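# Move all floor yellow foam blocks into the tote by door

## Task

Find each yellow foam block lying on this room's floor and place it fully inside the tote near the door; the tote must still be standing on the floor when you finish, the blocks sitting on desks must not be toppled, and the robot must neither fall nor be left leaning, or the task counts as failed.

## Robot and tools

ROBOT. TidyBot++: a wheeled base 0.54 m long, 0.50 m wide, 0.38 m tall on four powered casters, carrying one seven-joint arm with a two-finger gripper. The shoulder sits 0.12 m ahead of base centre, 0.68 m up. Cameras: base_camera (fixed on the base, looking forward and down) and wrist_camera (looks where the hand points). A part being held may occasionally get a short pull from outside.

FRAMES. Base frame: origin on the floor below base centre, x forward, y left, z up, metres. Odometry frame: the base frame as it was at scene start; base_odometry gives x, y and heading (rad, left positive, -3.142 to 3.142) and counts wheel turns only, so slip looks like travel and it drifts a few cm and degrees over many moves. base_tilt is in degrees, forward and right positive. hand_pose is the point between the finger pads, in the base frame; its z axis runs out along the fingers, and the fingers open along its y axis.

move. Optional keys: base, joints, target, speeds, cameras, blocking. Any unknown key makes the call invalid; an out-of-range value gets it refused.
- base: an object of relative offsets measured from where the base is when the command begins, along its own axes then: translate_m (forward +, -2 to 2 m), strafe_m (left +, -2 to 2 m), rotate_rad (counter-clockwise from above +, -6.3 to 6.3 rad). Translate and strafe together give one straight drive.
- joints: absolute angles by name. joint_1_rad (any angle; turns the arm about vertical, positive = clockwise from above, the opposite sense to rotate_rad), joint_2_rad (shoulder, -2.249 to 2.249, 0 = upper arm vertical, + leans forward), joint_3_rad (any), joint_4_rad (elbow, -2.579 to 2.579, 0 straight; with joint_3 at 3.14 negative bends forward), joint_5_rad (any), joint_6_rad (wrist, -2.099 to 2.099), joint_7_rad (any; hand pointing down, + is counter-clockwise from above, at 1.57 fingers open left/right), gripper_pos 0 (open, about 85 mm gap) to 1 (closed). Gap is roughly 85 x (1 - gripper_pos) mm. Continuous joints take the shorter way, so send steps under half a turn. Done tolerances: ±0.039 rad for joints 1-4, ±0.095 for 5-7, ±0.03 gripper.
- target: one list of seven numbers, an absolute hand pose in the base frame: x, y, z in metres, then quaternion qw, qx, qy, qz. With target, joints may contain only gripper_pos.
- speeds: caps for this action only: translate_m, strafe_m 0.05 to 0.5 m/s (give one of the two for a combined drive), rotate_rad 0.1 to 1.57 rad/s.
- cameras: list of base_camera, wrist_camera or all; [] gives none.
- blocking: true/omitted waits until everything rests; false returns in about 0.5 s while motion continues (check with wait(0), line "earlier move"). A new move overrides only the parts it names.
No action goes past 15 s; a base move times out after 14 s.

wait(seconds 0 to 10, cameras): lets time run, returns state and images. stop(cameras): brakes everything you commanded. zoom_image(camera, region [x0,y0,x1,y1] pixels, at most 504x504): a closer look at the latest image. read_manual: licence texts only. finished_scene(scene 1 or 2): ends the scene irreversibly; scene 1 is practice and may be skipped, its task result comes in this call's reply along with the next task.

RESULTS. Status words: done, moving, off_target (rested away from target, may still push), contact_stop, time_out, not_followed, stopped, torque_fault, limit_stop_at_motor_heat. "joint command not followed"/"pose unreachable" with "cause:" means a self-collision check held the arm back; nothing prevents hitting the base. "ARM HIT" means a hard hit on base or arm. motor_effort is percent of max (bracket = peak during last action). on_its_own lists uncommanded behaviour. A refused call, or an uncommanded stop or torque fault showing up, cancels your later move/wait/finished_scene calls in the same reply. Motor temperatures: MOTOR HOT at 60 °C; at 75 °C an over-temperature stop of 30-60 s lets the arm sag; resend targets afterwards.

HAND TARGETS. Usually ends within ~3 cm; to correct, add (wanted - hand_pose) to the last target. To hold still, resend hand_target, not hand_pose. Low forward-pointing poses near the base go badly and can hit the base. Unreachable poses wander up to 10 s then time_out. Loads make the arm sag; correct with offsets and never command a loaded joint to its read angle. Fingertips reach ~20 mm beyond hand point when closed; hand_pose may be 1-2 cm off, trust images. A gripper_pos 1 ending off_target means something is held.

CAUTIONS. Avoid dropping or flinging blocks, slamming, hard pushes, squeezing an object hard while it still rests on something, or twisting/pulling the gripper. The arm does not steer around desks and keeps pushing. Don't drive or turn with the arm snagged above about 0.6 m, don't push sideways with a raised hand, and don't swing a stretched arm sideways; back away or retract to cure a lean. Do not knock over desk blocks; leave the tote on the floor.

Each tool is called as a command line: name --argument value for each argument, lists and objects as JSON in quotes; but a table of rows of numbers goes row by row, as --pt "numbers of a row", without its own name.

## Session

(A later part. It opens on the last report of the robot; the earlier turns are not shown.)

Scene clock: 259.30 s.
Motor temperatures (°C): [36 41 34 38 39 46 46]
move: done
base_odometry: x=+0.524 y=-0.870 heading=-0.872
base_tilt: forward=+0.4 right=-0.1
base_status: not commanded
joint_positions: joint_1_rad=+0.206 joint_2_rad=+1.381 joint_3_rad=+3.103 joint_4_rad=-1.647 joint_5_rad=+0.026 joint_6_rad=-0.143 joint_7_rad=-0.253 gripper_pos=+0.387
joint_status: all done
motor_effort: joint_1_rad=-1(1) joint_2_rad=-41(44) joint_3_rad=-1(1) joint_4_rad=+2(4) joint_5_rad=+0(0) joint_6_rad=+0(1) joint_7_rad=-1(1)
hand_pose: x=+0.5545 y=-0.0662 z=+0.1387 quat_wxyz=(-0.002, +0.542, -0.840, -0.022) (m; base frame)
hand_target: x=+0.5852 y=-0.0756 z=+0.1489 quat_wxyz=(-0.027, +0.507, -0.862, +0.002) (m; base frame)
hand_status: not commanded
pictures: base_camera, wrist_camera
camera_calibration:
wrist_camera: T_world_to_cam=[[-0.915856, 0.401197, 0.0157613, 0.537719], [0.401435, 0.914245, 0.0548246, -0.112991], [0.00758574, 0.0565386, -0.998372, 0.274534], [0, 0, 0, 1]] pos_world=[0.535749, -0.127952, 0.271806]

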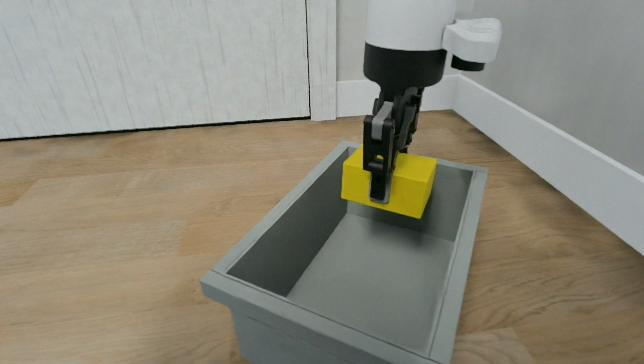

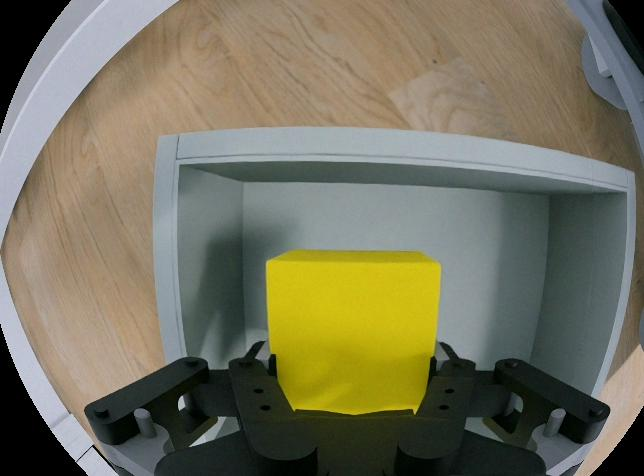

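move --base '{"translate_m":-0.012}' --cameras '[]'

move --joints '{"joint_2_rad":1.54,"joint_4_rad":-1.48,"joint_6_rad":-0.07}'

Scene clock: 271.00 s.
Motor temperatures (°C): [36 41 34 38 39 46 46]
move: done
base_odometry: x=+0.516 y=-0.861 heading=-0.872
base_tilt: forward=+0.4 right=-0.1
base_status: done
joint_positions: joint_1_rad=+0.206 joint_2_rad=+1.381 joint_3_rad=+3.103 joint_4_rad=-1.642 joint_5_rad=+0.026 joint_6_rad=-0.141 joint_7_rad=-0.253 gripper_pos=+0.387
joint_status: not commanded
motor_effort: joint_1_rad=-1(3) joint_2_rad=-41(43) joint_3_rad=-1(2) joint_4_rad=+2(4) joint_5_rad=+0(0) joint_6_rad=+0(1) joint_7_rad=-1(1)
hand_pose: x=+0.5581 y=-0.0672 z=+0.1388 quat_wxyz=(-0.004, +0.542, -0.840, -0.020) (m; base frame)
hand_target: x=+0.5852 y=-0.0756 z=+0.1489 quat_wxyz=(-0.027, +0.507, -0.862, +0.002) (m; base frame)
hand_status: not commanded
pictures: none
No camera images: "cameras" was empty.

Scene clock: 272.43 s.
Motor temperatures (°C): [36 41 34 38 39 46 46]
move: done
base_odometry: x=+0.516 y=-0.861 heading=-0.872
base_tilt: forward=+0.4 right=-0.1
base_status: not commanded
joint_positions: joint_1_rad=+0.206 joint_2_rad=+1.562 joint_3_rad=+3.103 joint_4_rad=-1.497 joint_5_rad=+0.026 joint_6_rad=-0.104 joint_7_rad=-0.253 gripper_pos=+0.387
joint_status: all done
motor_effort: joint_1_rad=-1(1) joint_2_rad=-41(44) joint_3_rad=-1(1) joint_4_rad=+1(3) joint_5_rad=+0(0) joint_6_rad=+0(1) joint_7_rad=-1(1)
hand_pose: x=+0.5551 y=-0.0660 z=+0.0621 quat_wxyz=(-0.005, +0.539, -0.842, -0.020) (m; base frame)
hand_target: x=+0.5882 y=-0.0758 z=+0.0727 quat_wxyz=(-0.031, +0.504, -0.863, +0.004) (m; base frame)
hand_status: not commanded
pictures: base_camera, wrist_camera
camera_calibration:
wrist_camera: T_world_to_cam=[[-0.912793, 0.408333, 0.00858909, 0.538598], [0.408113, 0.911079, 0.0581278, -0.113368], [0.0159102, 0.056564, -0.998272, 0.193455], [0, 0, 0, 1]] pos_world=[0.534817, -0.127583, 0.195085]

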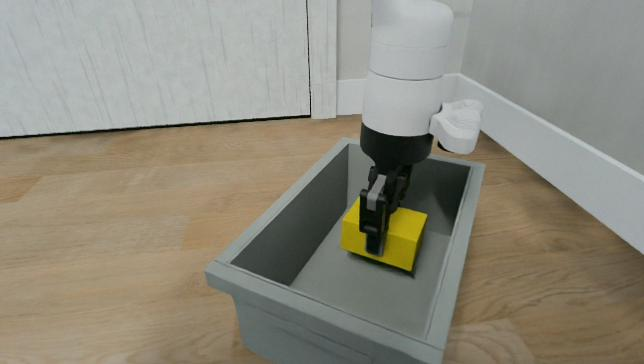

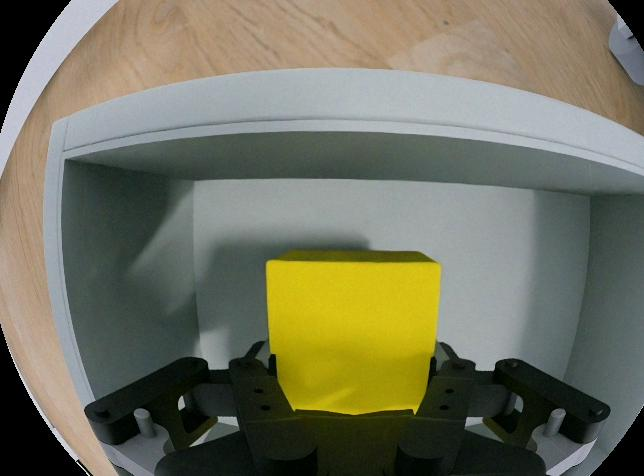

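move --joints '{"joint_2_rad":1.585,"joint_4_rad":-1.44,"joint_6_rad":-0.07}'

Scene clock: 277.40 s.
Motor temperatures (°C): [36 41 34 38 39 46 46]
move: done
base_odometry: x=+0.516 y=-0.861 heading=-0.872
base_tilt: forward=+0.4 right=-0.1
base_status: not commanded
joint_positions: joint_1_rad=+0.206 joint_2_rad=+1.597 joint_3_rad=+3.103 joint_4_rad=-1.453 joint_5_rad=+0.026 joint_6_rad=-0.102 joint_7_rad=-0.253 gripper_pos=+0.387
joint_status: all done
motor_effort: joint_1_rad=+0(1) joint_2_rad=-41(43) joint_3_rad=-1(1) joint_4_rad=+2(3) joint_5_rad=+0(0) joint_6_rad=+0(1) joint_7_rad=-1(1)
hand_pose: x=+0.5610 y=-0.0672 z=+0.0475 quat_wxyz=(-0.009, +0.538, -0.843, -0.016) (m; base frame)
hand_target: x=+0.5854 y=-0.0753 z=+0.0535 quat_wxyz=(-0.029, +0.503, -0.864, +0.003) (m; base frame)
hand_status: not commanded
pictures: base_camera, wrist_camera
camera_calibration:
wrist_camera: T_world_to_cam=[[-0.912099, 0.409967, -0.00188345, 0.544848], [0.409114, 0.910479, 0.06045, -0.114483], [0.0264973, 0.0543658, -0.998169, 0.172746], [0, 0, 0, 1]] pos_world=[0.539214, -0.128526, 0.180376]

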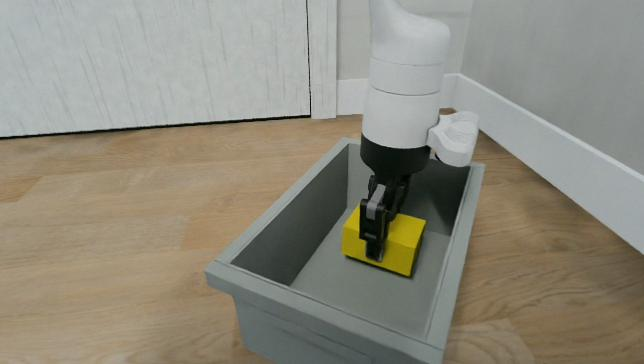

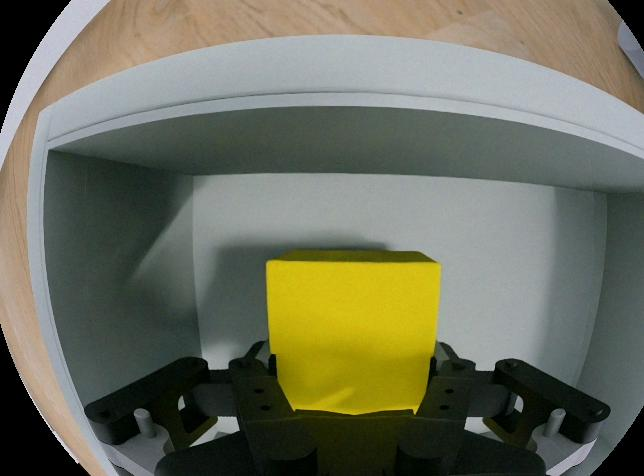

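move --joints '{"joint_2_rad":1.61,"joint_4_rad":-1.42,"joint_6_rad":-0.07}' --cameras '[]'

move --joints '{"gripper_pos":0.12}'

Scene clock: 286.83 s.
Motor temperatures (°C): [36 41 34 38 39 46 46]
move: done
base_odometry: x=+0.516 y=-0.861 heading=-0.872
base_tilt: forward=+0.5 right=-0.1
base_status: not commanded
joint_positions: joint_1_rad=+0.206 joint_2_rad=+1.620 joint_3_rad=+3.103 joint_4_rad=-1.433 joint_5_rad=+0.026 joint_6_rad=-0.102 joint_7_rad=-0.253 gripper_pos=+0.387
joint_status: all done
motor_effort: joint_1_rad=-1(1) joint_2_rad=-42(43) joint_3_rad=-1(1) joint_4_rad=+2(3) joint_5_rad=+0(1) joint_6_rad=+0(1) joint_7_rad=+0(1)
hand_pose: x=+0.5584 y=-0.0667 z=+0.0375 quat_wxyz=(-0.008, +0.538, -0.843, -0.018) (m; base frame)
hand_target: x=+0.5820 y=-0.0746 z=+0.0428 quat_wxyz=(-0.027, +0.503, -0.864, +0.001) (m; base frame)
hand_status: not commanded
pictures: none
No camera images: "cameras" was empty.

Scene clock: 287.67 s.
Motor temperatures (°C): [36 41 34 38 39 46 46]
move: done
base_odometry: x=+0.516 y=-0.861 heading=-0.872
base_tilt: forward=+0.4 right=-0.1
base_status: not commanded
joint_positions: joint_1_rad=+0.206 joint_2_rad=+1.620 joint_3_rad=+3.103 joint_4_rad=-1.433 joint_5_rad=+0.026 joint_6_rad=-0.102 joint_7_rad=-0.253 gripper_pos=+0.120
joint_status: all done
motor_effort: joint_1_rad=-1(1) joint_2_rad=-41(42) joint_3_rad=-1(1) joint_4_rad=+2(2) joint_5_rad=+0(0) joint_6_rad=+0(0) joint_7_rad=-1(1)
hand_pose: x=+0.5584 y=-0.0667 z=+0.0375 quat_wxyz=(-0.008, +0.538, -0.843, -0.018) (m; base frame)
hand_target: x=+0.5820 y=-0.0746 z=+0.0428 quat_wxyz=(-0.027, +0.503, -0.864, +0.001) (m; base frame)
hand_status: not commanded
pictures: base_camera, wrist_camera
camera_calibration:
wrist_camera: T_world_to_cam=[[-0.911781, 0.410674, 0.00165193, 0.54199], [0.410033, 0.910118, 0.0596471, -0.113785], [0.0229921, 0.0550624, -0.998218, 0.164807], [0, 0, 0, 1]] pos_world=[0.537043, -0.128099, 0.170405]

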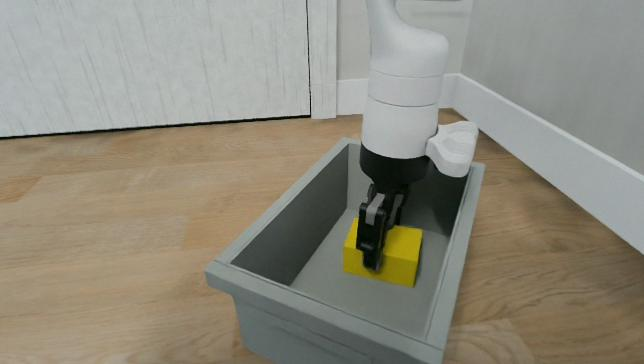

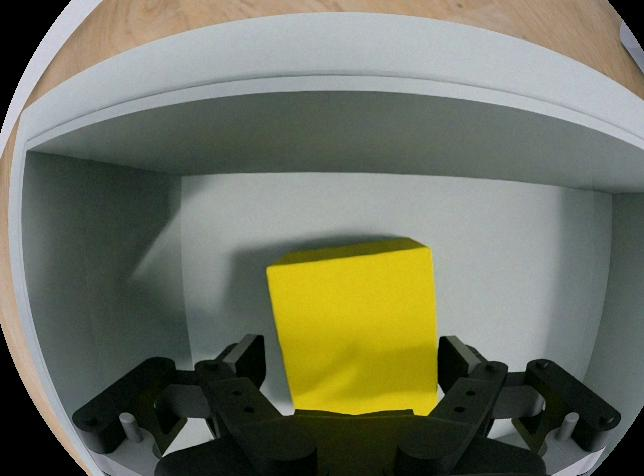

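move --joints '{"joint_2_rad":1.2,"joint_4_rad":-1.76,"joint_6_rad":-0.1,"gripper_pos":0.0}' --cameras '["wrist_camera"]'

move --base '{"translate_m":-0.27}' --joints '{"joint_1_rad":0.0,"joint_2_rad":-0.33,"joint_4_rad":-2.3,"joint_6_rad":-0.1,"joint_7_rad":1.594}' --cameras '["base_camera"]'

move --base '{"rotate_rad":1.783}' --cameras '[]'

move --base '{"translate_m":0.43,"strafe_m":-0.89}'

Scene clock: 316.63 s.
Motor temperatures (°C): [36 41 34 38 39 46 46]
move: done
base_odometry: x=+0.516 y=-0.861 heading=-0.872
base_tilt: forward=+0.5 right=-0.1
base_status: not commanded
joint_positions: joint_1_rad=+0.206 joint_2_rad=+1.222 joint_3_rad=+3.103 joint_4_rad=-1.743 joint_5_rad=+0.026 joint_6_rad=-0.102 joint_7_rad=-0.253 gripper_pos=+0.000
joint_status: all done
motor_effort: joint_1_rad=-1(1) joint_2_rad=-41(45) joint_3_rad=-1(1) joint_4_rad=+4(5) joint_5_rad=+0(0) joint_6_rad=+1(2) joint_7_rad=+0(1)
hand_pose: x=+0.5876 y=-0.0733 z=+0.2065 quat_wxyz=(-0.039, +0.543, -0.839, +0.014) (m; base frame)
hand_target: x=+0.5873 y=-0.0765 z=+0.2156 quat_wxyz=(-0.041, +0.509, -0.860, +0.016) (m; base frame)
hand_status: not commanded
pictures: wrist_camera
camera_calibration:
wrist_camera: T_world_to_cam=[[-0.912951, 0.399065, -0.0852468, 0.588768], [0.393378, 0.916215, 0.0761783, -0.12297], [0.108504, 0.0360128, -0.993443, 0.280572], [0, 0, 0, 1]] pos_world=[0.555447, -0.132394, 0.338291]

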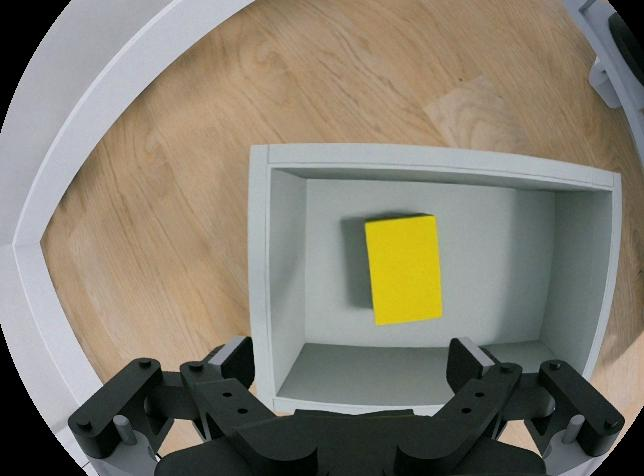

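Scene clock: 319.83 s.
Motor temperatures (°C): [36 41 34 38 39 46 46]
move: done
base_odometry: x=+0.342 y=-0.654 heading=-0.872
base_tilt: forward=+0.4 right=-0.1
base_status: done
joint_positions: joint_1_rad=+0.018 joint_2_rad=-0.318 joint_3_rad=+3.103 joint_4_rad=-2.285 joint_5_rad=+0.026 joint_6_rad=-0.102 joint_7_rad=+1.515 gripper_pos=+0.000
joint_status: all done
motor_effort: joint_1_rad=-1(2) joint_2_rad=-9(43) joint_3_rad=+1(1) joint_4_rad=+21(21) joint_5_rad=+0(0) joint_6_rad=+8(9) joint_7_rad=+0(2)
hand_pose: x=+0.5503 y=+0.0102 z=+0.8110 quat_wxyz=(-0.006, +0.860, -0.002, +0.511) (m; base frame)
hand_target: x=+0.5449 y=+0.0168 z=+0.8084 quat_wxyz=(+0.010, +0.859, +0.038, +0.510) (m; base frame)
hand_status: not commanded
pictures: base_camera

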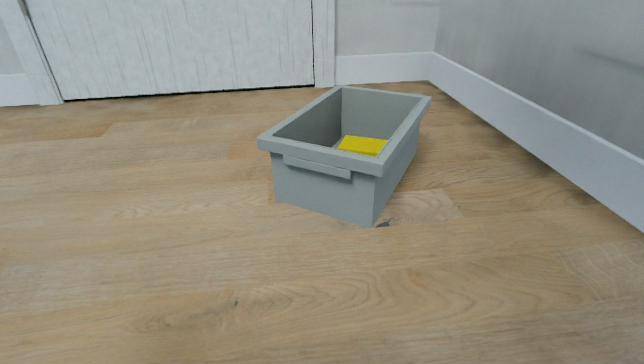

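Scene clock: 322.27 s.
Motor temperatures (°C): [36 41 34 38 39 46 46]
move: done
base_odometry: x=+0.342 y=-0.654 heading=+0.911
base_tilt: forward=+0.4 right=-0.1
base_status: done
joint_positions: joint_1_rad=+0.011 joint_2_rad=-0.318 joint_3_rad=+3.103 joint_4_rad=-2.285 joint_5_rad=+0.026 joint_6_rad=-0.102 joint_7_rad=+1.517 gripper_pos=+0.000
joint_status: not commanded
motor_effort: joint_1_rad=-1(2) joint_2_rad=-9(11) joint_3_rad=+1(2) joint_4_rad=+21(21) joint_5_rad=+0(0) joint_6_rad=+8(8) joint_7_rad=-1(1)
hand_pose: x=+0.5502 y=+0.0133 z=+0.8109 quat_wxyz=(-0.007, +0.860, +0.002, +0.511) (m; base frame)
hand_target: x=+0.5449 y=+0.0168 z=+0.8084 quat_wxyz=(+0.010, +0.859, +0.038, +0.510) (m; base frame)
hand_status: not commanded
pictures: none
No camera images: "cameras" was empty.

Scene clock: 325.60 s.
Motor temperatures (°C): [36 41 34 38 39 46 46]
move: done
base_odometry: x=+1.309 y=-0.860 heading=+0.911
base_tilt: forward=+0.4 right=-0.1
base_status: done
joint_positions: joint_1_rad=+0.011 joint_2_rad=-0.320 joint_3_rad=+3.103 joint_4_rad=-2.287 joint_5_rad=+0.026 joint_6_rad=-0.102 joint_7_rad=+1.517 gripper_pos=+0.000
joint_status: not commanded
motor_effort: joint_1_rad=-1(2) joint_2_rad=-9(11) joint_3_rad=+1(3) joint_4_rad=+21(22) joint_5_rad=+0(0) joint_6_rad=+8(8) joint_7_rad=+0(1)
hand_pose: x=+0.5496 y=+0.0134 z=+0.8110 quat_wxyz=(-0.007, +0.860, +0.002, +0.511) (m; base frame)
hand_target: x=+0.5449 y=+0.0168 z=+0.8084 quat_wxyz=(+0.010, +0.859, +0.038, +0.510) (m; base frame)
hand_status: not commanded
pictures: base_camera, wrist_camera
camera_calibration:
wrist_camera: T_world_to_cam=[[0.0334092, -0.999396, -0.00954153, 0.00819958], [-0.501443, -0.00850311, -0.865149, 1.03411], [0.864545, 0.0336884, -0.501425, 0.0675813], [0, 0, 0, 1]] pos_world=[0.459848, 0.0147111, 0.928627]

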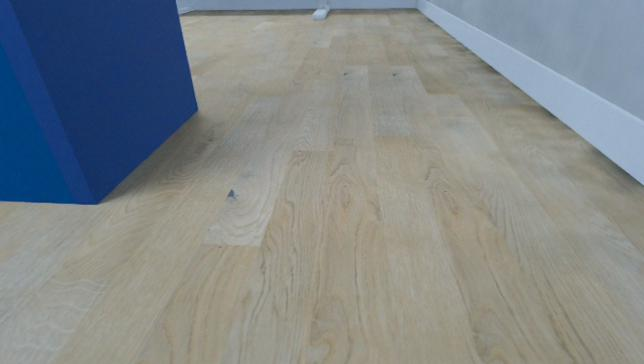

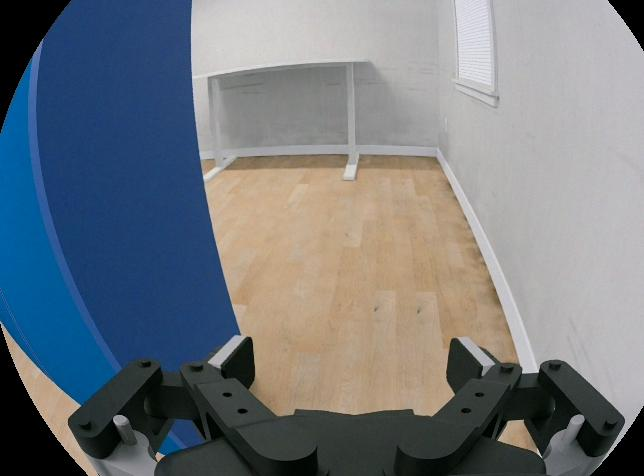

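move --base '{"translate_m":1.6,"strafe_m":-0.12}' --cameras '[]'

move --base '{"rotate_rad":1.2}'

Scene clock: 337.80 s.
Motor temperatures (°C): [36 41 34 38 39 46 46]
move: done
base_odometry: x=+2.385 y=+0.331 heading=+0.911
base_tilt: forward=+0.4 right=-0.1
base_status: done
joint_positions: joint_1_rad=+0.011 joint_2_rad=-0.323 joint_3_rad=+3.103 joint_4_rad=-2.290 joint_5_rad=+0.026 joint_6_rad=-0.102 joint_7_rad=+1.517 gripper_pos=+0.000
joint_status: not commanded
motor_effort: joint_1_rad=-1(1) joint_2_rad=-9(11) joint_3_rad=+1(2) joint_4_rad=+21(22) joint_5_rad=+0(0) joint_6_rad=+8(9) joint_7_rad=-1(1)
hand_pose: x=+0.5483 y=+0.0133 z=+0.8106 quat_wxyz=(-0.007, +0.860, +0.002, +0.511) (m; base frame)
hand_target: x=+0.5449 y=+0.0168 z=+0.8084 quat_wxyz=(+0.010, +0.859, +0.038, +0.510) (m; base frame)
hand_status: not commanded
pictures: none
No camera images: "cameras" was empty.

Scene clock: 339.83 s.
Motor temperatures (°C): [36 41 34 38 39 46 46]
move: done
base_odometry: x=+2.385 y=+0.331 heading=+2.110
base_tilt: forward=+0.5 right=-0.1
base_status: done
joint_positions: joint_1_rad=+0.007 joint_2_rad=-0.323 joint_3_rad=+3.103 joint_4_rad=-2.290 joint_5_rad=+0.026 joint_6_rad=-0.102 joint_7_rad=+1.517 gripper_pos=+0.000
joint_status: not commanded
motor_effort: joint_1_rad=-1(2) joint_2_rad=-9(10) joint_3_rad=+1(3) joint_4_rad=+21(21) joint_5_rad=+0(0) joint_6_rad=+8(8) joint_7_rad=-1(1)
hand_pose: x=+0.5482 y=+0.0147 z=+0.8106 quat_wxyz=(-0.008, +0.860, +0.003, +0.511) (m; base frame)
hand_target: x=+0.5449 y=+0.0168 z=+0.8084 quat_wxyz=(+0.010, +0.859, +0.038, +0.510) (m; base frame)
hand_status: not commanded
pictures: base_camera, wrist_camera
camera_calibration:
wrist_camera: T_world_to_cam=[[0.0367267, -0.999282, -0.00933211, 0.00760386], [-0.501433, -0.0103499, -0.865134, 1.03303], [0.864416, 0.036453, -0.501453, 0.0685646], [0, 0, 0, 1]] pos_world=[0.458448, 0.0157908, 0.928162]

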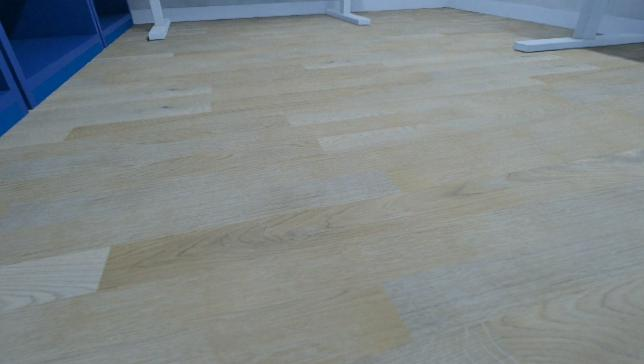

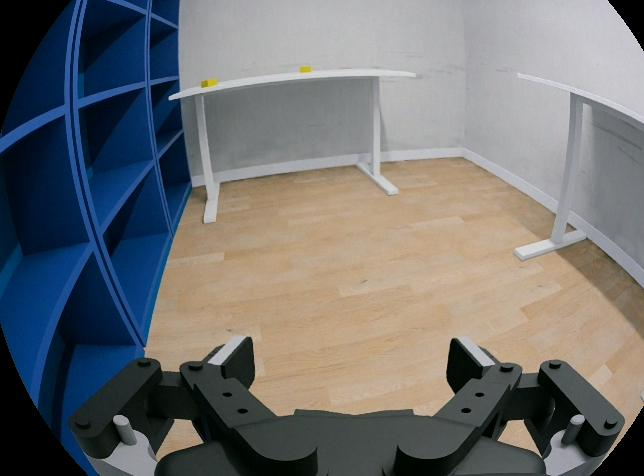

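move --base '{"rotate_rad":-1.0}'

move --base '{"rotate_rad":-1.0}'

Scene clock: 346.13 s.
Motor temperatures (°C): [36 40 34 38 39 46 46]
move: done
base_odometry: x=+2.384 y=+0.331 heading=+1.111
base_tilt: forward=+0.4 right=-0.1
base_status: done
joint_positions: joint_1_rad=+0.006 joint_2_rad=-0.323 joint_3_rad=+3.105 joint_4_rad=-2.290 joint_5_rad=+0.026 joint_6_rad=-0.102 joint_7_rad=+1.517 gripper_pos=+0.000
joint_status: not commanded
motor_effort: joint_1_rad=-1(2) joint_2_rad=-9(10) joint_3_rad=+1(3) joint_4_rad=+21(21) joint_5_rad=+0(0) joint_6_rad=+8(8) joint_7_rad=-1(1)
hand_pose: x=+0.5483 y=+0.0142 z=+0.8106 quat_wxyz=(-0.008, +0.860, +0.003, +0.511) (m; base frame)
hand_target: x=+0.5449 y=+0.0168 z=+0.8084 quat_wxyz=(+0.010, +0.859, +0.038, +0.510) (m; base frame)
hand_status: not commanded
pictures: base_camera, wrist_camera
camera_calibration:
wrist_camera: T_world_to_cam=[[0.0356554, -0.999314, -0.0099662, 0.00816279], [-0.50144, -0.00926323, -0.865143, 1.03305], [0.864457, 0.0358445, -0.501427, 0.0685261], [0, 0, 0, 1]] pos_world=[0.458486, 0.0152703, 0.928181]

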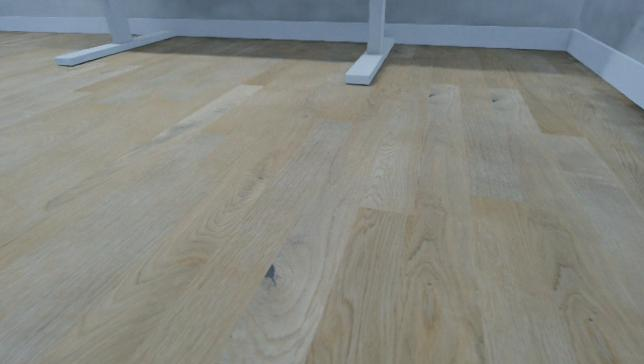

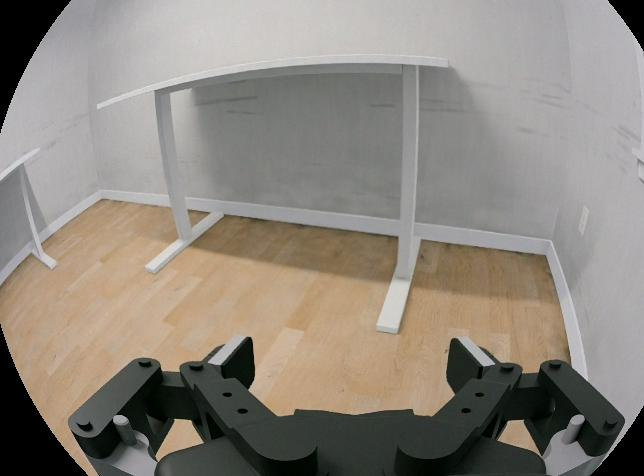

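Scene clock: 348.03 s.
Motor temperatures (°C): [36 40 34 39 39 46 46]
move: done
base_odometry: x=+2.385 y=+0.331 heading=+0.112
base_tilt: forward=+0.4 right=-0.1
base_status: done
joint_positions: joint_1_rad=+0.006 joint_2_rad=-0.323 joint_3_rad=+3.106 joint_4_rad=-2.290 joint_5_rad=+0.026 joint_6_rad=-0.102 joint_7_rad=+1.517 gripper_pos=+0.000
joint_status: not commanded
motor_effort: joint_1_rad=-1(2) joint_2_rad=-9(10) joint_3_rad=+1(3) joint_4_rad=+21(21) joint_5_rad=+0(0) joint_6_rad=+8(8) joint_7_rad=-1(1)
hand_pose: x=+0.5483 y=+0.0140 z=+0.8106 quat_wxyz=(-0.008, +0.860, +0.002, +0.511) (m; base frame)
hand_target: x=+0.5449 y=+0.0168 z=+0.8084 quat_wxyz=(+0.010, +0.859, +0.038, +0.510) (m; base frame)
hand_status: not commanded
pictures: base_camera, wrist_camera
camera_calibration:
wrist_camera: T_world_to_cam=[[0.0354258, -0.999321, -0.0101272, 0.00828022], [-0.50144, -0.00900854, -0.865145, 1.03306], [0.864467, 0.0357267, -0.501419, 0.0685148], [0, 0, 0, 1]] pos_world=[0.458497, 0.0151332, 0.928187]

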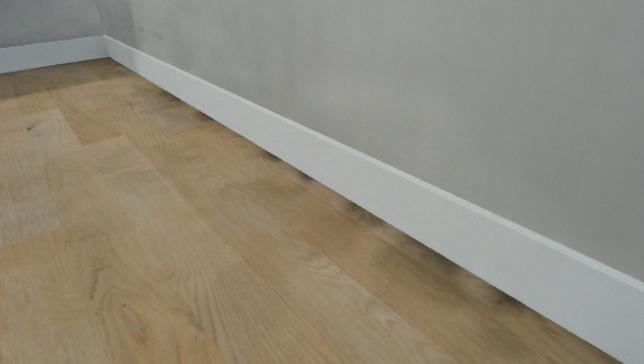

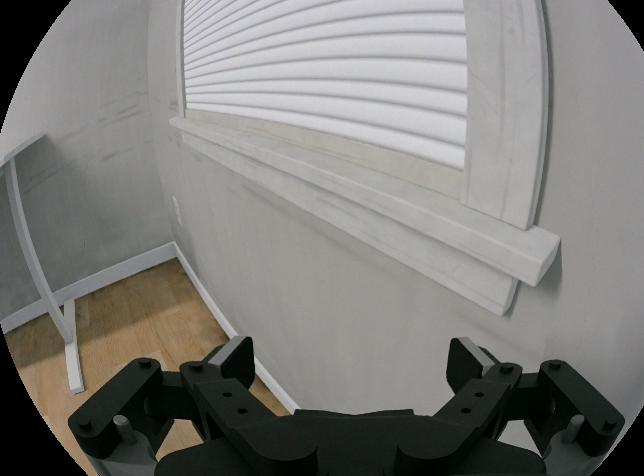

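move --base '{"rotate_rad":3.0}'

Scene clock: 363.83 s.
Motor temperatures (°C): [36 40 34 39 39 46 46]
move: done
base_odometry: x=+2.384 y=+0.331 heading=+3.111
base_tilt: forward=+0.4 right=-0.1
base_status: done
joint_positions: joint_1_rad=+0.005 joint_2_rad=-0.323 joint_3_rad=+3.106 joint_4_rad=-2.290 joint_5_rad=+0.026 joint_6_rad=-0.102 joint_7_rad=+1.517 gripper_pos=+0.000
joint_status: not commanded
motor_effort: joint_1_rad=-1(2) joint_2_rad=-9(10) joint_3_rad=+1(3) joint_4_rad=+21(22) joint_5_rad=+0(0) joint_6_rad=+8(8) joint_7_rad=-1(1)
hand_pose: x=+0.5483 y=+0.0143 z=+0.8106 quat_wxyz=(-0.008, +0.860, +0.003, +0.511) (m; base frame)
hand_target: x=+0.5449 y=+0.0168 z=+0.8084 quat_wxyz=(+0.010, +0.859, +0.038, +0.510) (m; base frame)
hand_status: not commanded
pictures: base_camera, wrist_camera
camera_calibration:
wrist_camera: T_world_to_cam=[[0.0360208, -0.999299, -0.0101738, 0.00824115], [-0.501435, -0.00926671, -0.865146, 1.03306], [0.864445, 0.0362647, -0.501417, 0.0685149], [0, 0, 0, 1]] pos_world=[0.458489, 0.0153238, 0.928189]

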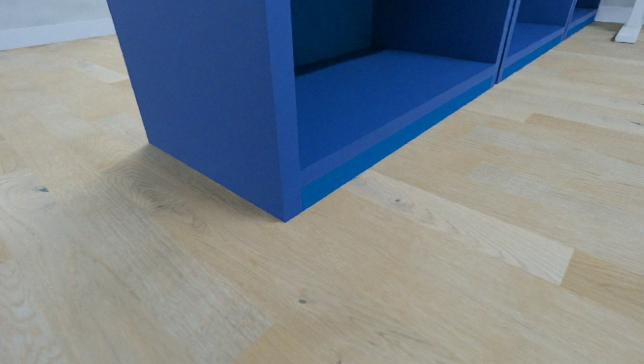

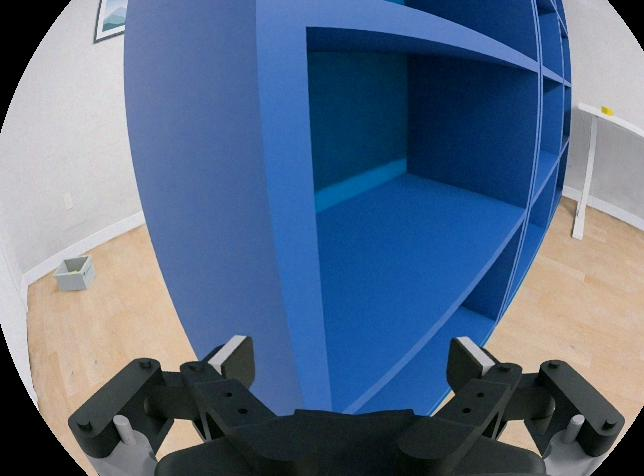

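move --base '{"rotate_rad":-0.9}' --cameras '[]'

move --base '{"translate_m":1.5}'

move --base '{"rotate_rad":1.0}'

move --base '{"rotate_rad":-1.9}'

Scene clock: 382.87 s.
Motor temperatures (°C): [36 40 34 39 39 46 46]
move: done
base_odometry: x=+2.384 y=+0.331 heading=+2.212
base_tilt: forward=+0.4 right=-0.1
base_status: done
joint_positions: joint_1_rad=+0.004 joint_2_rad=-0.323 joint_3_rad=+3.107 joint_4_rad=-2.290 joint_5_rad=+0.026 joint_6_rad=-0.102 joint_7_rad=+1.517 gripper_pos=+0.000
joint_status: not commanded
motor_effort: joint_1_rad=-1(2) joint_2_rad=-9(10) joint_3_rad=+1(3) joint_4_rad=+21(21) joint_5_rad=+0(0) joint_6_rad=+8(9) joint_7_rad=+0(1)
hand_pose: x=+0.5483 y=+0.0141 z=+0.8106 quat_wxyz=(-0.008, +0.860, +0.003, +0.511) (m; base frame)
hand_target: x=+0.5449 y=+0.0168 z=+0.8084 quat_wxyz=(+0.010, +0.859, +0.038, +0.510) (m; base frame)
hand_status: not commanded
pictures: none
No camera images: "cameras" was empty.

Scene clock: 386.63 s.
Motor temperatures (°C): [36 40 34 39 39 46 46]
move: done
base_odometry: x=+1.487 y=+1.533 heading=+2.211
base_tilt: forward=+0.4 right=-0.1
base_status: done
joint_positions: joint_1_rad=+0.004 joint_2_rad=-0.324 joint_3_rad=+3.107 joint_4_rad=-2.291 joint_5_rad=+0.026 joint_6_rad=-0.102 joint_7_rad=+1.517 gripper_pos=+0.000
joint_status: not commanded
motor_effort: joint_1_rad=-1(2) joint_2_rad=-9(11) joint_3_rad=+1(2) joint_4_rad=+22(22) joint_5_rad=+0(0) joint_6_rad=+8(9) joint_7_rad=-1(1)
hand_pose: x=+0.5480 y=+0.0141 z=+0.8101 quat_wxyz=(-0.008, +0.860, +0.003, +0.511) (m; base frame)
hand_target: x=+0.5449 y=+0.0168 z=+0.8084 quat_wxyz=(+0.010, +0.859, +0.038, +0.510) (m; base frame)
hand_status: not commanded
pictures: base_camera, wrist_camera
camera_calibration:
wrist_camera: T_world_to_cam=[[0.0358259, -0.999303, -0.0104887, 0.0084593], [-0.50212, -0.00892494, -0.864752, 1.03253], [0.864056, 0.0362471, -0.50209, 0.0693212], [0, 0, 0, 1]] pos_world=[0.458255, 0.015156, 0.92778]

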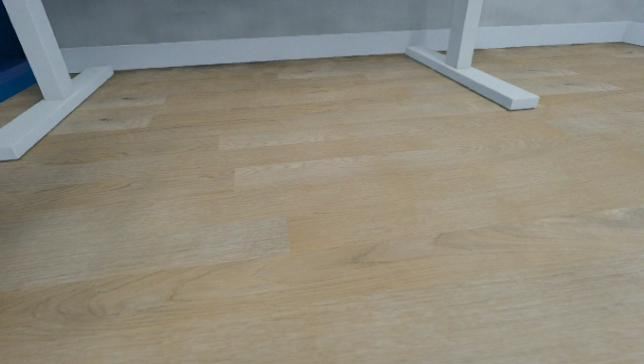

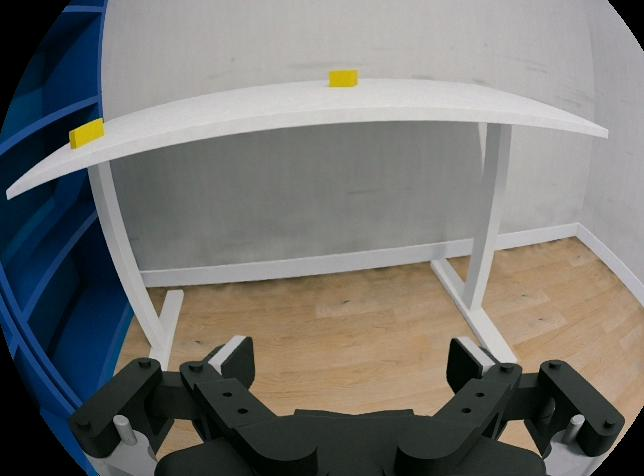

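Scene clock: 388.50 s.
Motor temperatures (°C): [36 40 34 39 39 46 46]
move: done
base_odometry: x=+1.487 y=+1.533 heading=-3.073
base_tilt: forward=+0.4 right=-0.1
base_status: done
joint_positions: joint_1_rad=+0.003 joint_2_rad=-0.324 joint_3_rad=+3.106 joint_4_rad=-2.291 joint_5_rad=+0.026 joint_6_rad=-0.102 joint_7_rad=+1.517 gripper_pos=+0.000
joint_status: not commanded
motor_effort: joint_1_rad=+0(3) joint_2_rad=-9(10) joint_3_rad=+1(3) joint_4_rad=+21(21) joint_5_rad=+0(0) joint_6_rad=+8(8) joint_7_rad=-1(1)
hand_pose: x=+0.5479 y=+0.0151 z=+0.8101 quat_wxyz=(-0.009, +0.860, +0.004, +0.511) (m; base frame)
hand_target: x=+0.5449 y=+0.0168 z=+0.8084 quat_wxyz=(+0.010, +0.859, +0.038, +0.510) (m; base frame)
hand_status: not commanded
pictures: base_camera, wrist_camera
camera_calibration:
wrist_camera: T_world_to_cam=[[0.0378686, -0.999232, -0.01005, 0.00791766], [-0.502102, -0.0103311, -0.864747, 1.03252], [0.863979, 0.0377929, -0.502107, 0.0693531], [0, 0, 0, 1]] pos_world=[0.458208, 0.0159576, 0.927767]

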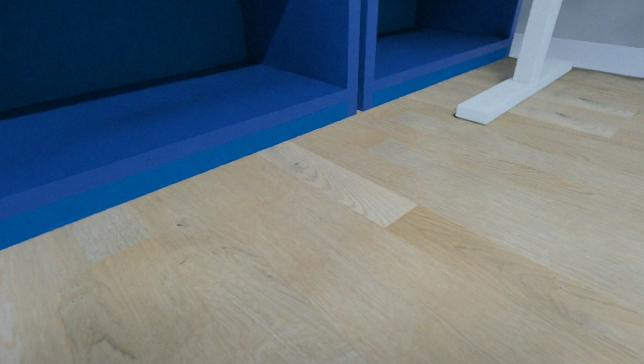

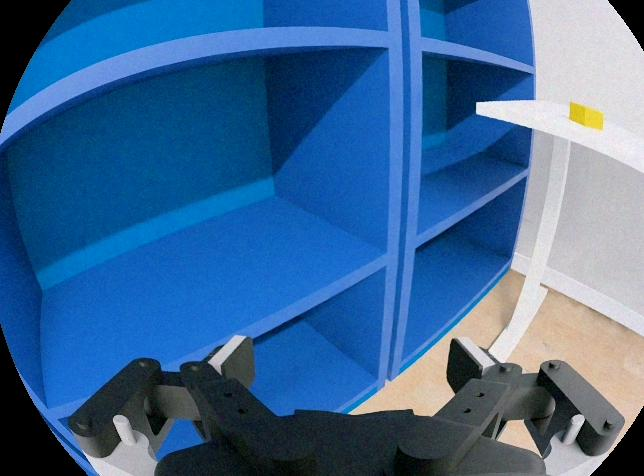

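Scene clock: 391.20 s.
Motor temperatures (°C): [36 40 34 39 39 46 46]
move: done
base_odometry: x=+1.487 y=+1.533 heading=+1.311
base_tilt: forward=+0.4 right=-0.1
base_status: done
joint_positions: joint_1_rad=+0.003 joint_2_rad=-0.324 joint_3_rad=+3.106 joint_4_rad=-2.291 joint_5_rad=+0.026 joint_6_rad=-0.102 joint_7_rad=+1.517 gripper_pos=+0.000
joint_status: not commanded
motor_effort: joint_1_rad=-1(2) joint_2_rad=-9(10) joint_3_rad=+1(3) joint_4_rad=+21(21) joint_5_rad=+0(0) joint_6_rad=+8(8) joint_7_rad=+0(1)
hand_pose: x=+0.5479 y=+0.0153 z=+0.8101 quat_wxyz=(-0.009, +0.860, +0.004, +0.511) (m; base frame)
hand_target: x=+0.5449 y=+0.0168 z=+0.8084 quat_wxyz=(+0.010, +0.859, +0.038, +0.510) (m; base frame)
hand_status: not commanded
pictures: base_camera, wrist_camera
camera_calibration:
wrist_camera: T_world_to_cam=[[0.0384838, -0.999209, -0.0100407, 0.0078381], [-0.502095, -0.0106483, -0.864747, 1.03251], [0.863956, 0.0383201, -0.502108, 0.0693564], [0, 0, 0, 1]] pos_world=[0.458198, 0.0161687, 0.927767]

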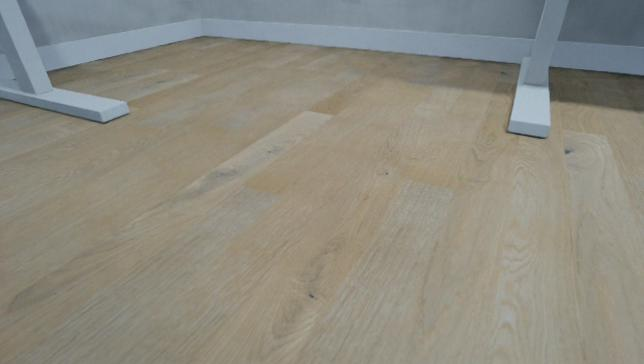

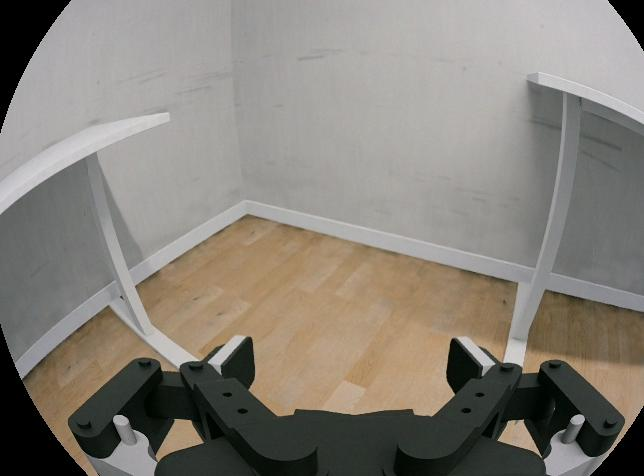

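move --base '{"rotate_rad":0.9}' --cameras '[]'

move --base '{"translate_m":-1.5}' --cameras '["wrist_camera"]'

move --base '{"rotate_rad":-1.3}' --cameras '[]'

move --base '{"translate_m":-1.6,"strafe_m":0.12}'

move --base '{"strafe_m":0.8}' --cameras '[]'

move --base '{"rotate_rad":2.0}'

Scene clock: 425.87 s.
Motor temperatures (°C): [36 39 34 39 39 46 46]
move: done
base_odometry: x=+1.487 y=+1.533 heading=+2.210
base_tilt: forward=+0.4 right=-0.1
base_status: done
joint_positions: joint_1_rad=+0.002 joint_2_rad=-0.324 joint_3_rad=+3.104 joint_4_rad=-2.291 joint_5_rad=+0.026 joint_6_rad=-0.102 joint_7_rad=+1.518 gripper_pos=+0.000
joint_status: not commanded
motor_effort: joint_1_rad=-1(2) joint_2_rad=-9(10) joint_3_rad=+1(3) joint_4_rad=+21(21) joint_5_rad=+0(0) joint_6_rad=+8(8) joint_7_rad=-1(1)
hand_pose: x=+0.5478 y=+0.0167 z=+0.8101 quat_wxyz=(-0.009, +0.860, +0.005, +0.511) (m; base frame)
hand_target: x=+0.5449 y=+0.0168 z=+0.8084 quat_wxyz=(+0.010, +0.859, +0.038, +0.510) (m; base frame)
hand_status: not commanded
pictures: none
No camera images: "cameras" was empty.

Scene clock: 429.63 s.
Motor temperatures (°C): [36 39 34 39 39 46 46]
move: done
base_odometry: x=+2.382 y=+0.329 heading=+2.211
base_tilt: forward=+0.4 right=-0.1
base_status: done
joint_positions: joint_1_rad=+0.002 joint_2_rad=-0.328 joint_3_rad=+3.104 joint_4_rad=-2.292 joint_5_rad=+0.026 joint_6_rad=-0.102 joint_7_rad=+1.518 gripper_pos=+0.000
joint_status: not commanded
motor_effort: joint_1_rad=+0(1) joint_2_rad=-9(13) joint_3_rad=+1(1) joint_4_rad=+21(22) joint_5_rad=+0(0) joint_6_rad=+8(9) joint_7_rad=-1(1)
hand_pose: x=+0.5471 y=+0.0167 z=+0.8115 quat_wxyz=(-0.009, +0.859, +0.005, +0.512) (m; base frame)
hand_target: x=+0.5449 y=+0.0168 z=+0.8084 quat_wxyz=(+0.010, +0.859, +0.038, +0.510) (m; base frame)
hand_status: not commanded
pictures: wrist_camera
camera_calibration:
wrist_camera: T_world_to_cam=[[0.0414964, -0.999096, -0.00923487, 0.00691169], [-0.499058, -0.0127189, -0.866475, 1.0331], [0.865574, 0.0405644, -0.499135, 0.067339], [0, 0, 0, 1]] pos_world=[0.457004, 0.0173138, 0.928832]

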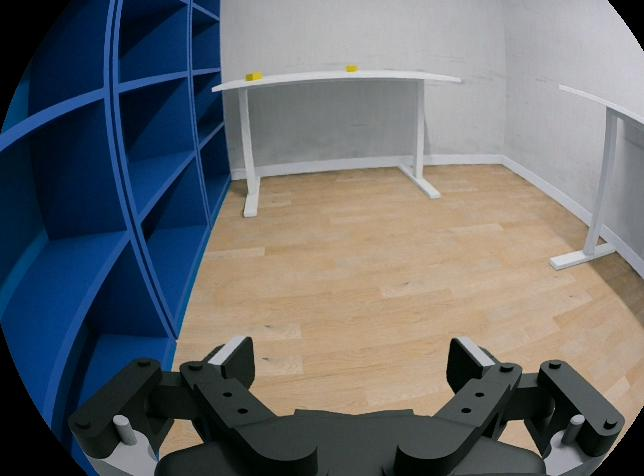

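Scene clock: 431.73 s.
Motor temperatures (°C): [36 39 34 39 39 46 46]
move: done
base_odometry: x=+2.382 y=+0.329 heading=+0.912
base_tilt: forward=+0.4 right=-0.1
base_status: done
joint_positions: joint_1_rad=+0.002 joint_2_rad=-0.328 joint_3_rad=+3.105 joint_4_rad=-2.292 joint_5_rad=+0.026 joint_6_rad=-0.102 joint_7_rad=+1.518 gripper_pos=+0.000
joint_status: not commanded
motor_effort: joint_1_rad=+0(2) joint_2_rad=-9(10) joint_3_rad=+1(3) joint_4_rad=+21(21) joint_5_rad=+0(0) joint_6_rad=+8(8) joint_7_rad=+0(1)
hand_pose: x=+0.5471 y=+0.0162 z=+0.8115 quat_wxyz=(-0.009, +0.859, +0.005, +0.512) (m; base frame)
hand_target: x=+0.5449 y=+0.0168 z=+0.8084 quat_wxyz=(+0.010, +0.859, +0.038, +0.510) (m; base frame)
hand_status: not commanded
pictures: none
No camera images: "cameras" was empty.

Scene clock: 435.50 s.
Motor temperatures (°C): [36 39 34 39 39 46 46]
move: done
base_odometry: x=+1.308 y=-0.863 heading=+0.911
base_tilt: forward=+0.4 right=-0.1
base_status: done
joint_positions: joint_1_rad=+0.002 joint_2_rad=-0.329 joint_3_rad=+3.105 joint_4_rad=-2.292 joint_5_rad=+0.026 joint_6_rad=-0.102 joint_7_rad=+1.518 gripper_pos=+0.000
joint_status: not commanded
motor_effort: joint_1_rad=+0(2) joint_2_rad=-9(13) joint_3_rad=+1(1) joint_4_rad=+21(22) joint_5_rad=+0(0) joint_6_rad=+8(9) joint_7_rad=+0(1)
hand_pose: x=+0.5468 y=+0.0162 z=+0.8116 quat_wxyz=(-0.009, +0.859, +0.005, +0.512) (m; base frame)
hand_target: x=+0.5449 y=+0.0168 z=+0.8084 quat_wxyz=(+0.010, +0.859, +0.038, +0.510) (m; base frame)
hand_status: not commanded
pictures: base_camera, wrist_camera
camera_calibration:
wrist_camera: T_world_to_cam=[[0.0406355, -0.999129, -0.00950295, 0.00719655], [-0.49861, -0.0120351, -0.866743, 1.03304], [0.865874, 0.0399588, -0.498664, 0.0671462], [0, 0, 0, 1]] pos_world=[0.456654, 0.01694, 0.928936]

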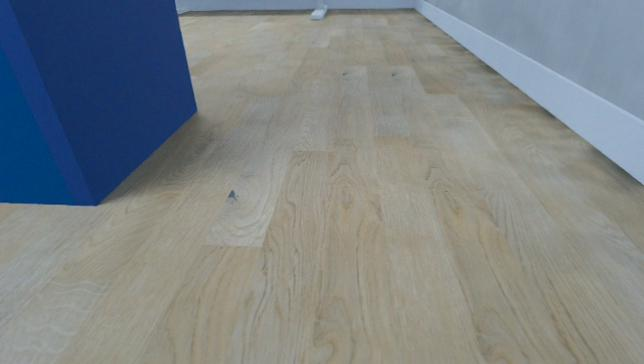

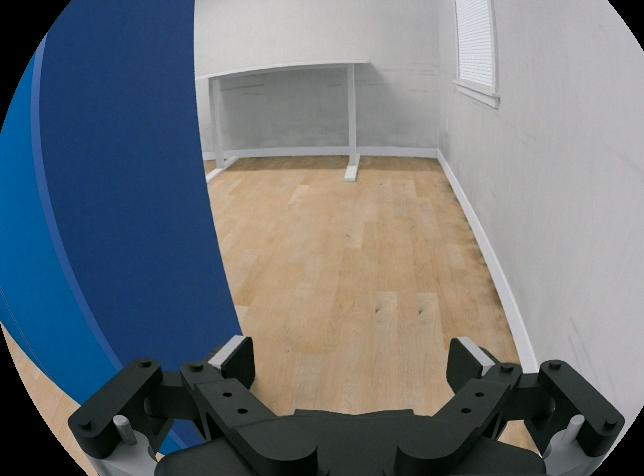

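Scene clock: 438.13 s.
Motor temperatures (°C): [36 39 34 39 39 46 46]
move: done
base_odometry: x=+0.676 y=-0.373 heading=+0.912
base_tilt: forward=+0.4 right=-0.1
base_status: done
joint_positions: joint_1_rad=+0.002 joint_2_rad=-0.329 joint_3_rad=+3.105 joint_4_rad=-2.292 joint_5_rad=+0.026 joint_6_rad=-0.102 joint_7_rad=+1.518 gripper_pos=+0.000
joint_status: not commanded
motor_effort: joint_1_rad=-1(3) joint_2_rad=-9(9) joint_3_rad=+1(3) joint_4_rad=+20(22) joint_5_rad=+0(0) joint_6_rad=+8(8) joint_7_rad=-1(1)
hand_pose: x=+0.5468 y=+0.0161 z=+0.8116 quat_wxyz=(-0.009, +0.859, +0.005, +0.512) (m; base frame)
hand_target: x=+0.5449 y=+0.0168 z=+0.8084 quat_wxyz=(+0.010, +0.859, +0.038, +0.510) (m; base frame)
hand_status: not commanded
pictures: none
No camera images: "cameras" was empty.

Scene clock: 440.70 s.
Motor temperatures (°C): [36 39 34 39 39 46 46]
move: done
base_odometry: x=+0.676 y=-0.373 heading=+2.911
base_tilt: forward=+0.4 right=-0.1
base_status: done
joint_positions: joint_1_rad=+0.002 joint_2_rad=-0.329 joint_3_rad=+3.105 joint_4_rad=-2.292 joint_5_rad=+0.026 joint_6_rad=-0.102 joint_7_rad=+1.518 gripper_pos=+0.000
joint_status: not commanded
motor_effort: joint_1_rad=-1(2) joint_2_rad=-9(11) joint_3_rad=+1(2) joint_4_rad=+21(22) joint_5_rad=+0(1) joint_6_rad=+8(8) joint_7_rad=-1(1)
hand_pose: x=+0.5468 y=+0.0161 z=+0.8116 quat_wxyz=(-0.009, +0.859, +0.005, +0.512) (m; base frame)
hand_target: x=+0.5449 y=+0.0168 z=+0.8084 quat_wxyz=(+0.010, +0.859, +0.038, +0.510) (m; base frame)
hand_status: not commanded
pictures: base_camera, wrist_camera
camera_calibration:
wrist_camera: T_world_to_cam=[[0.0402983, -0.999142, -0.00960022, 0.00730288], [-0.498665, -0.0117848, -0.866715, 1.03303], [0.865858, 0.0397145, -0.498711, 0.0671779], [0, 0, 0, 1]] pos_world=[0.456677, 0.0168028, 0.928919]

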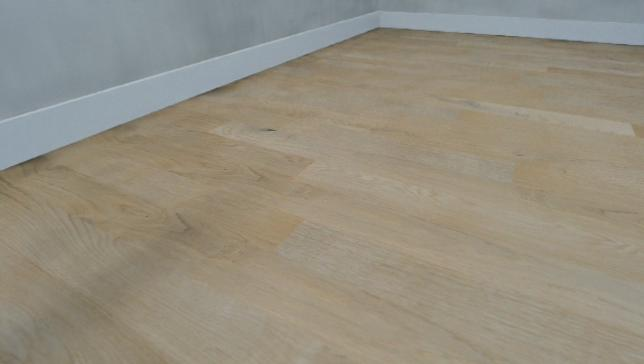

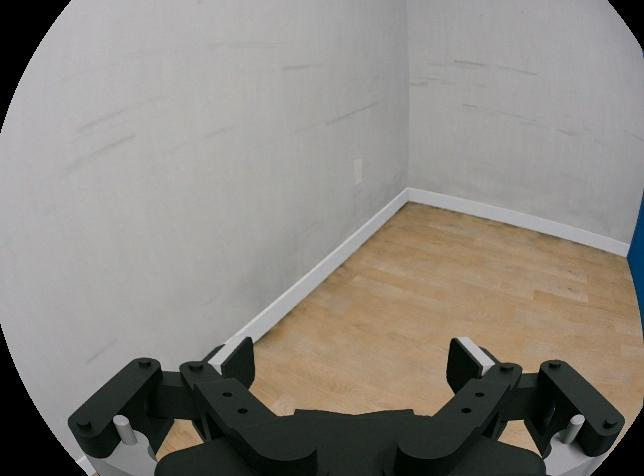

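finished_scene --scene 2

The scene is finished: the task was done.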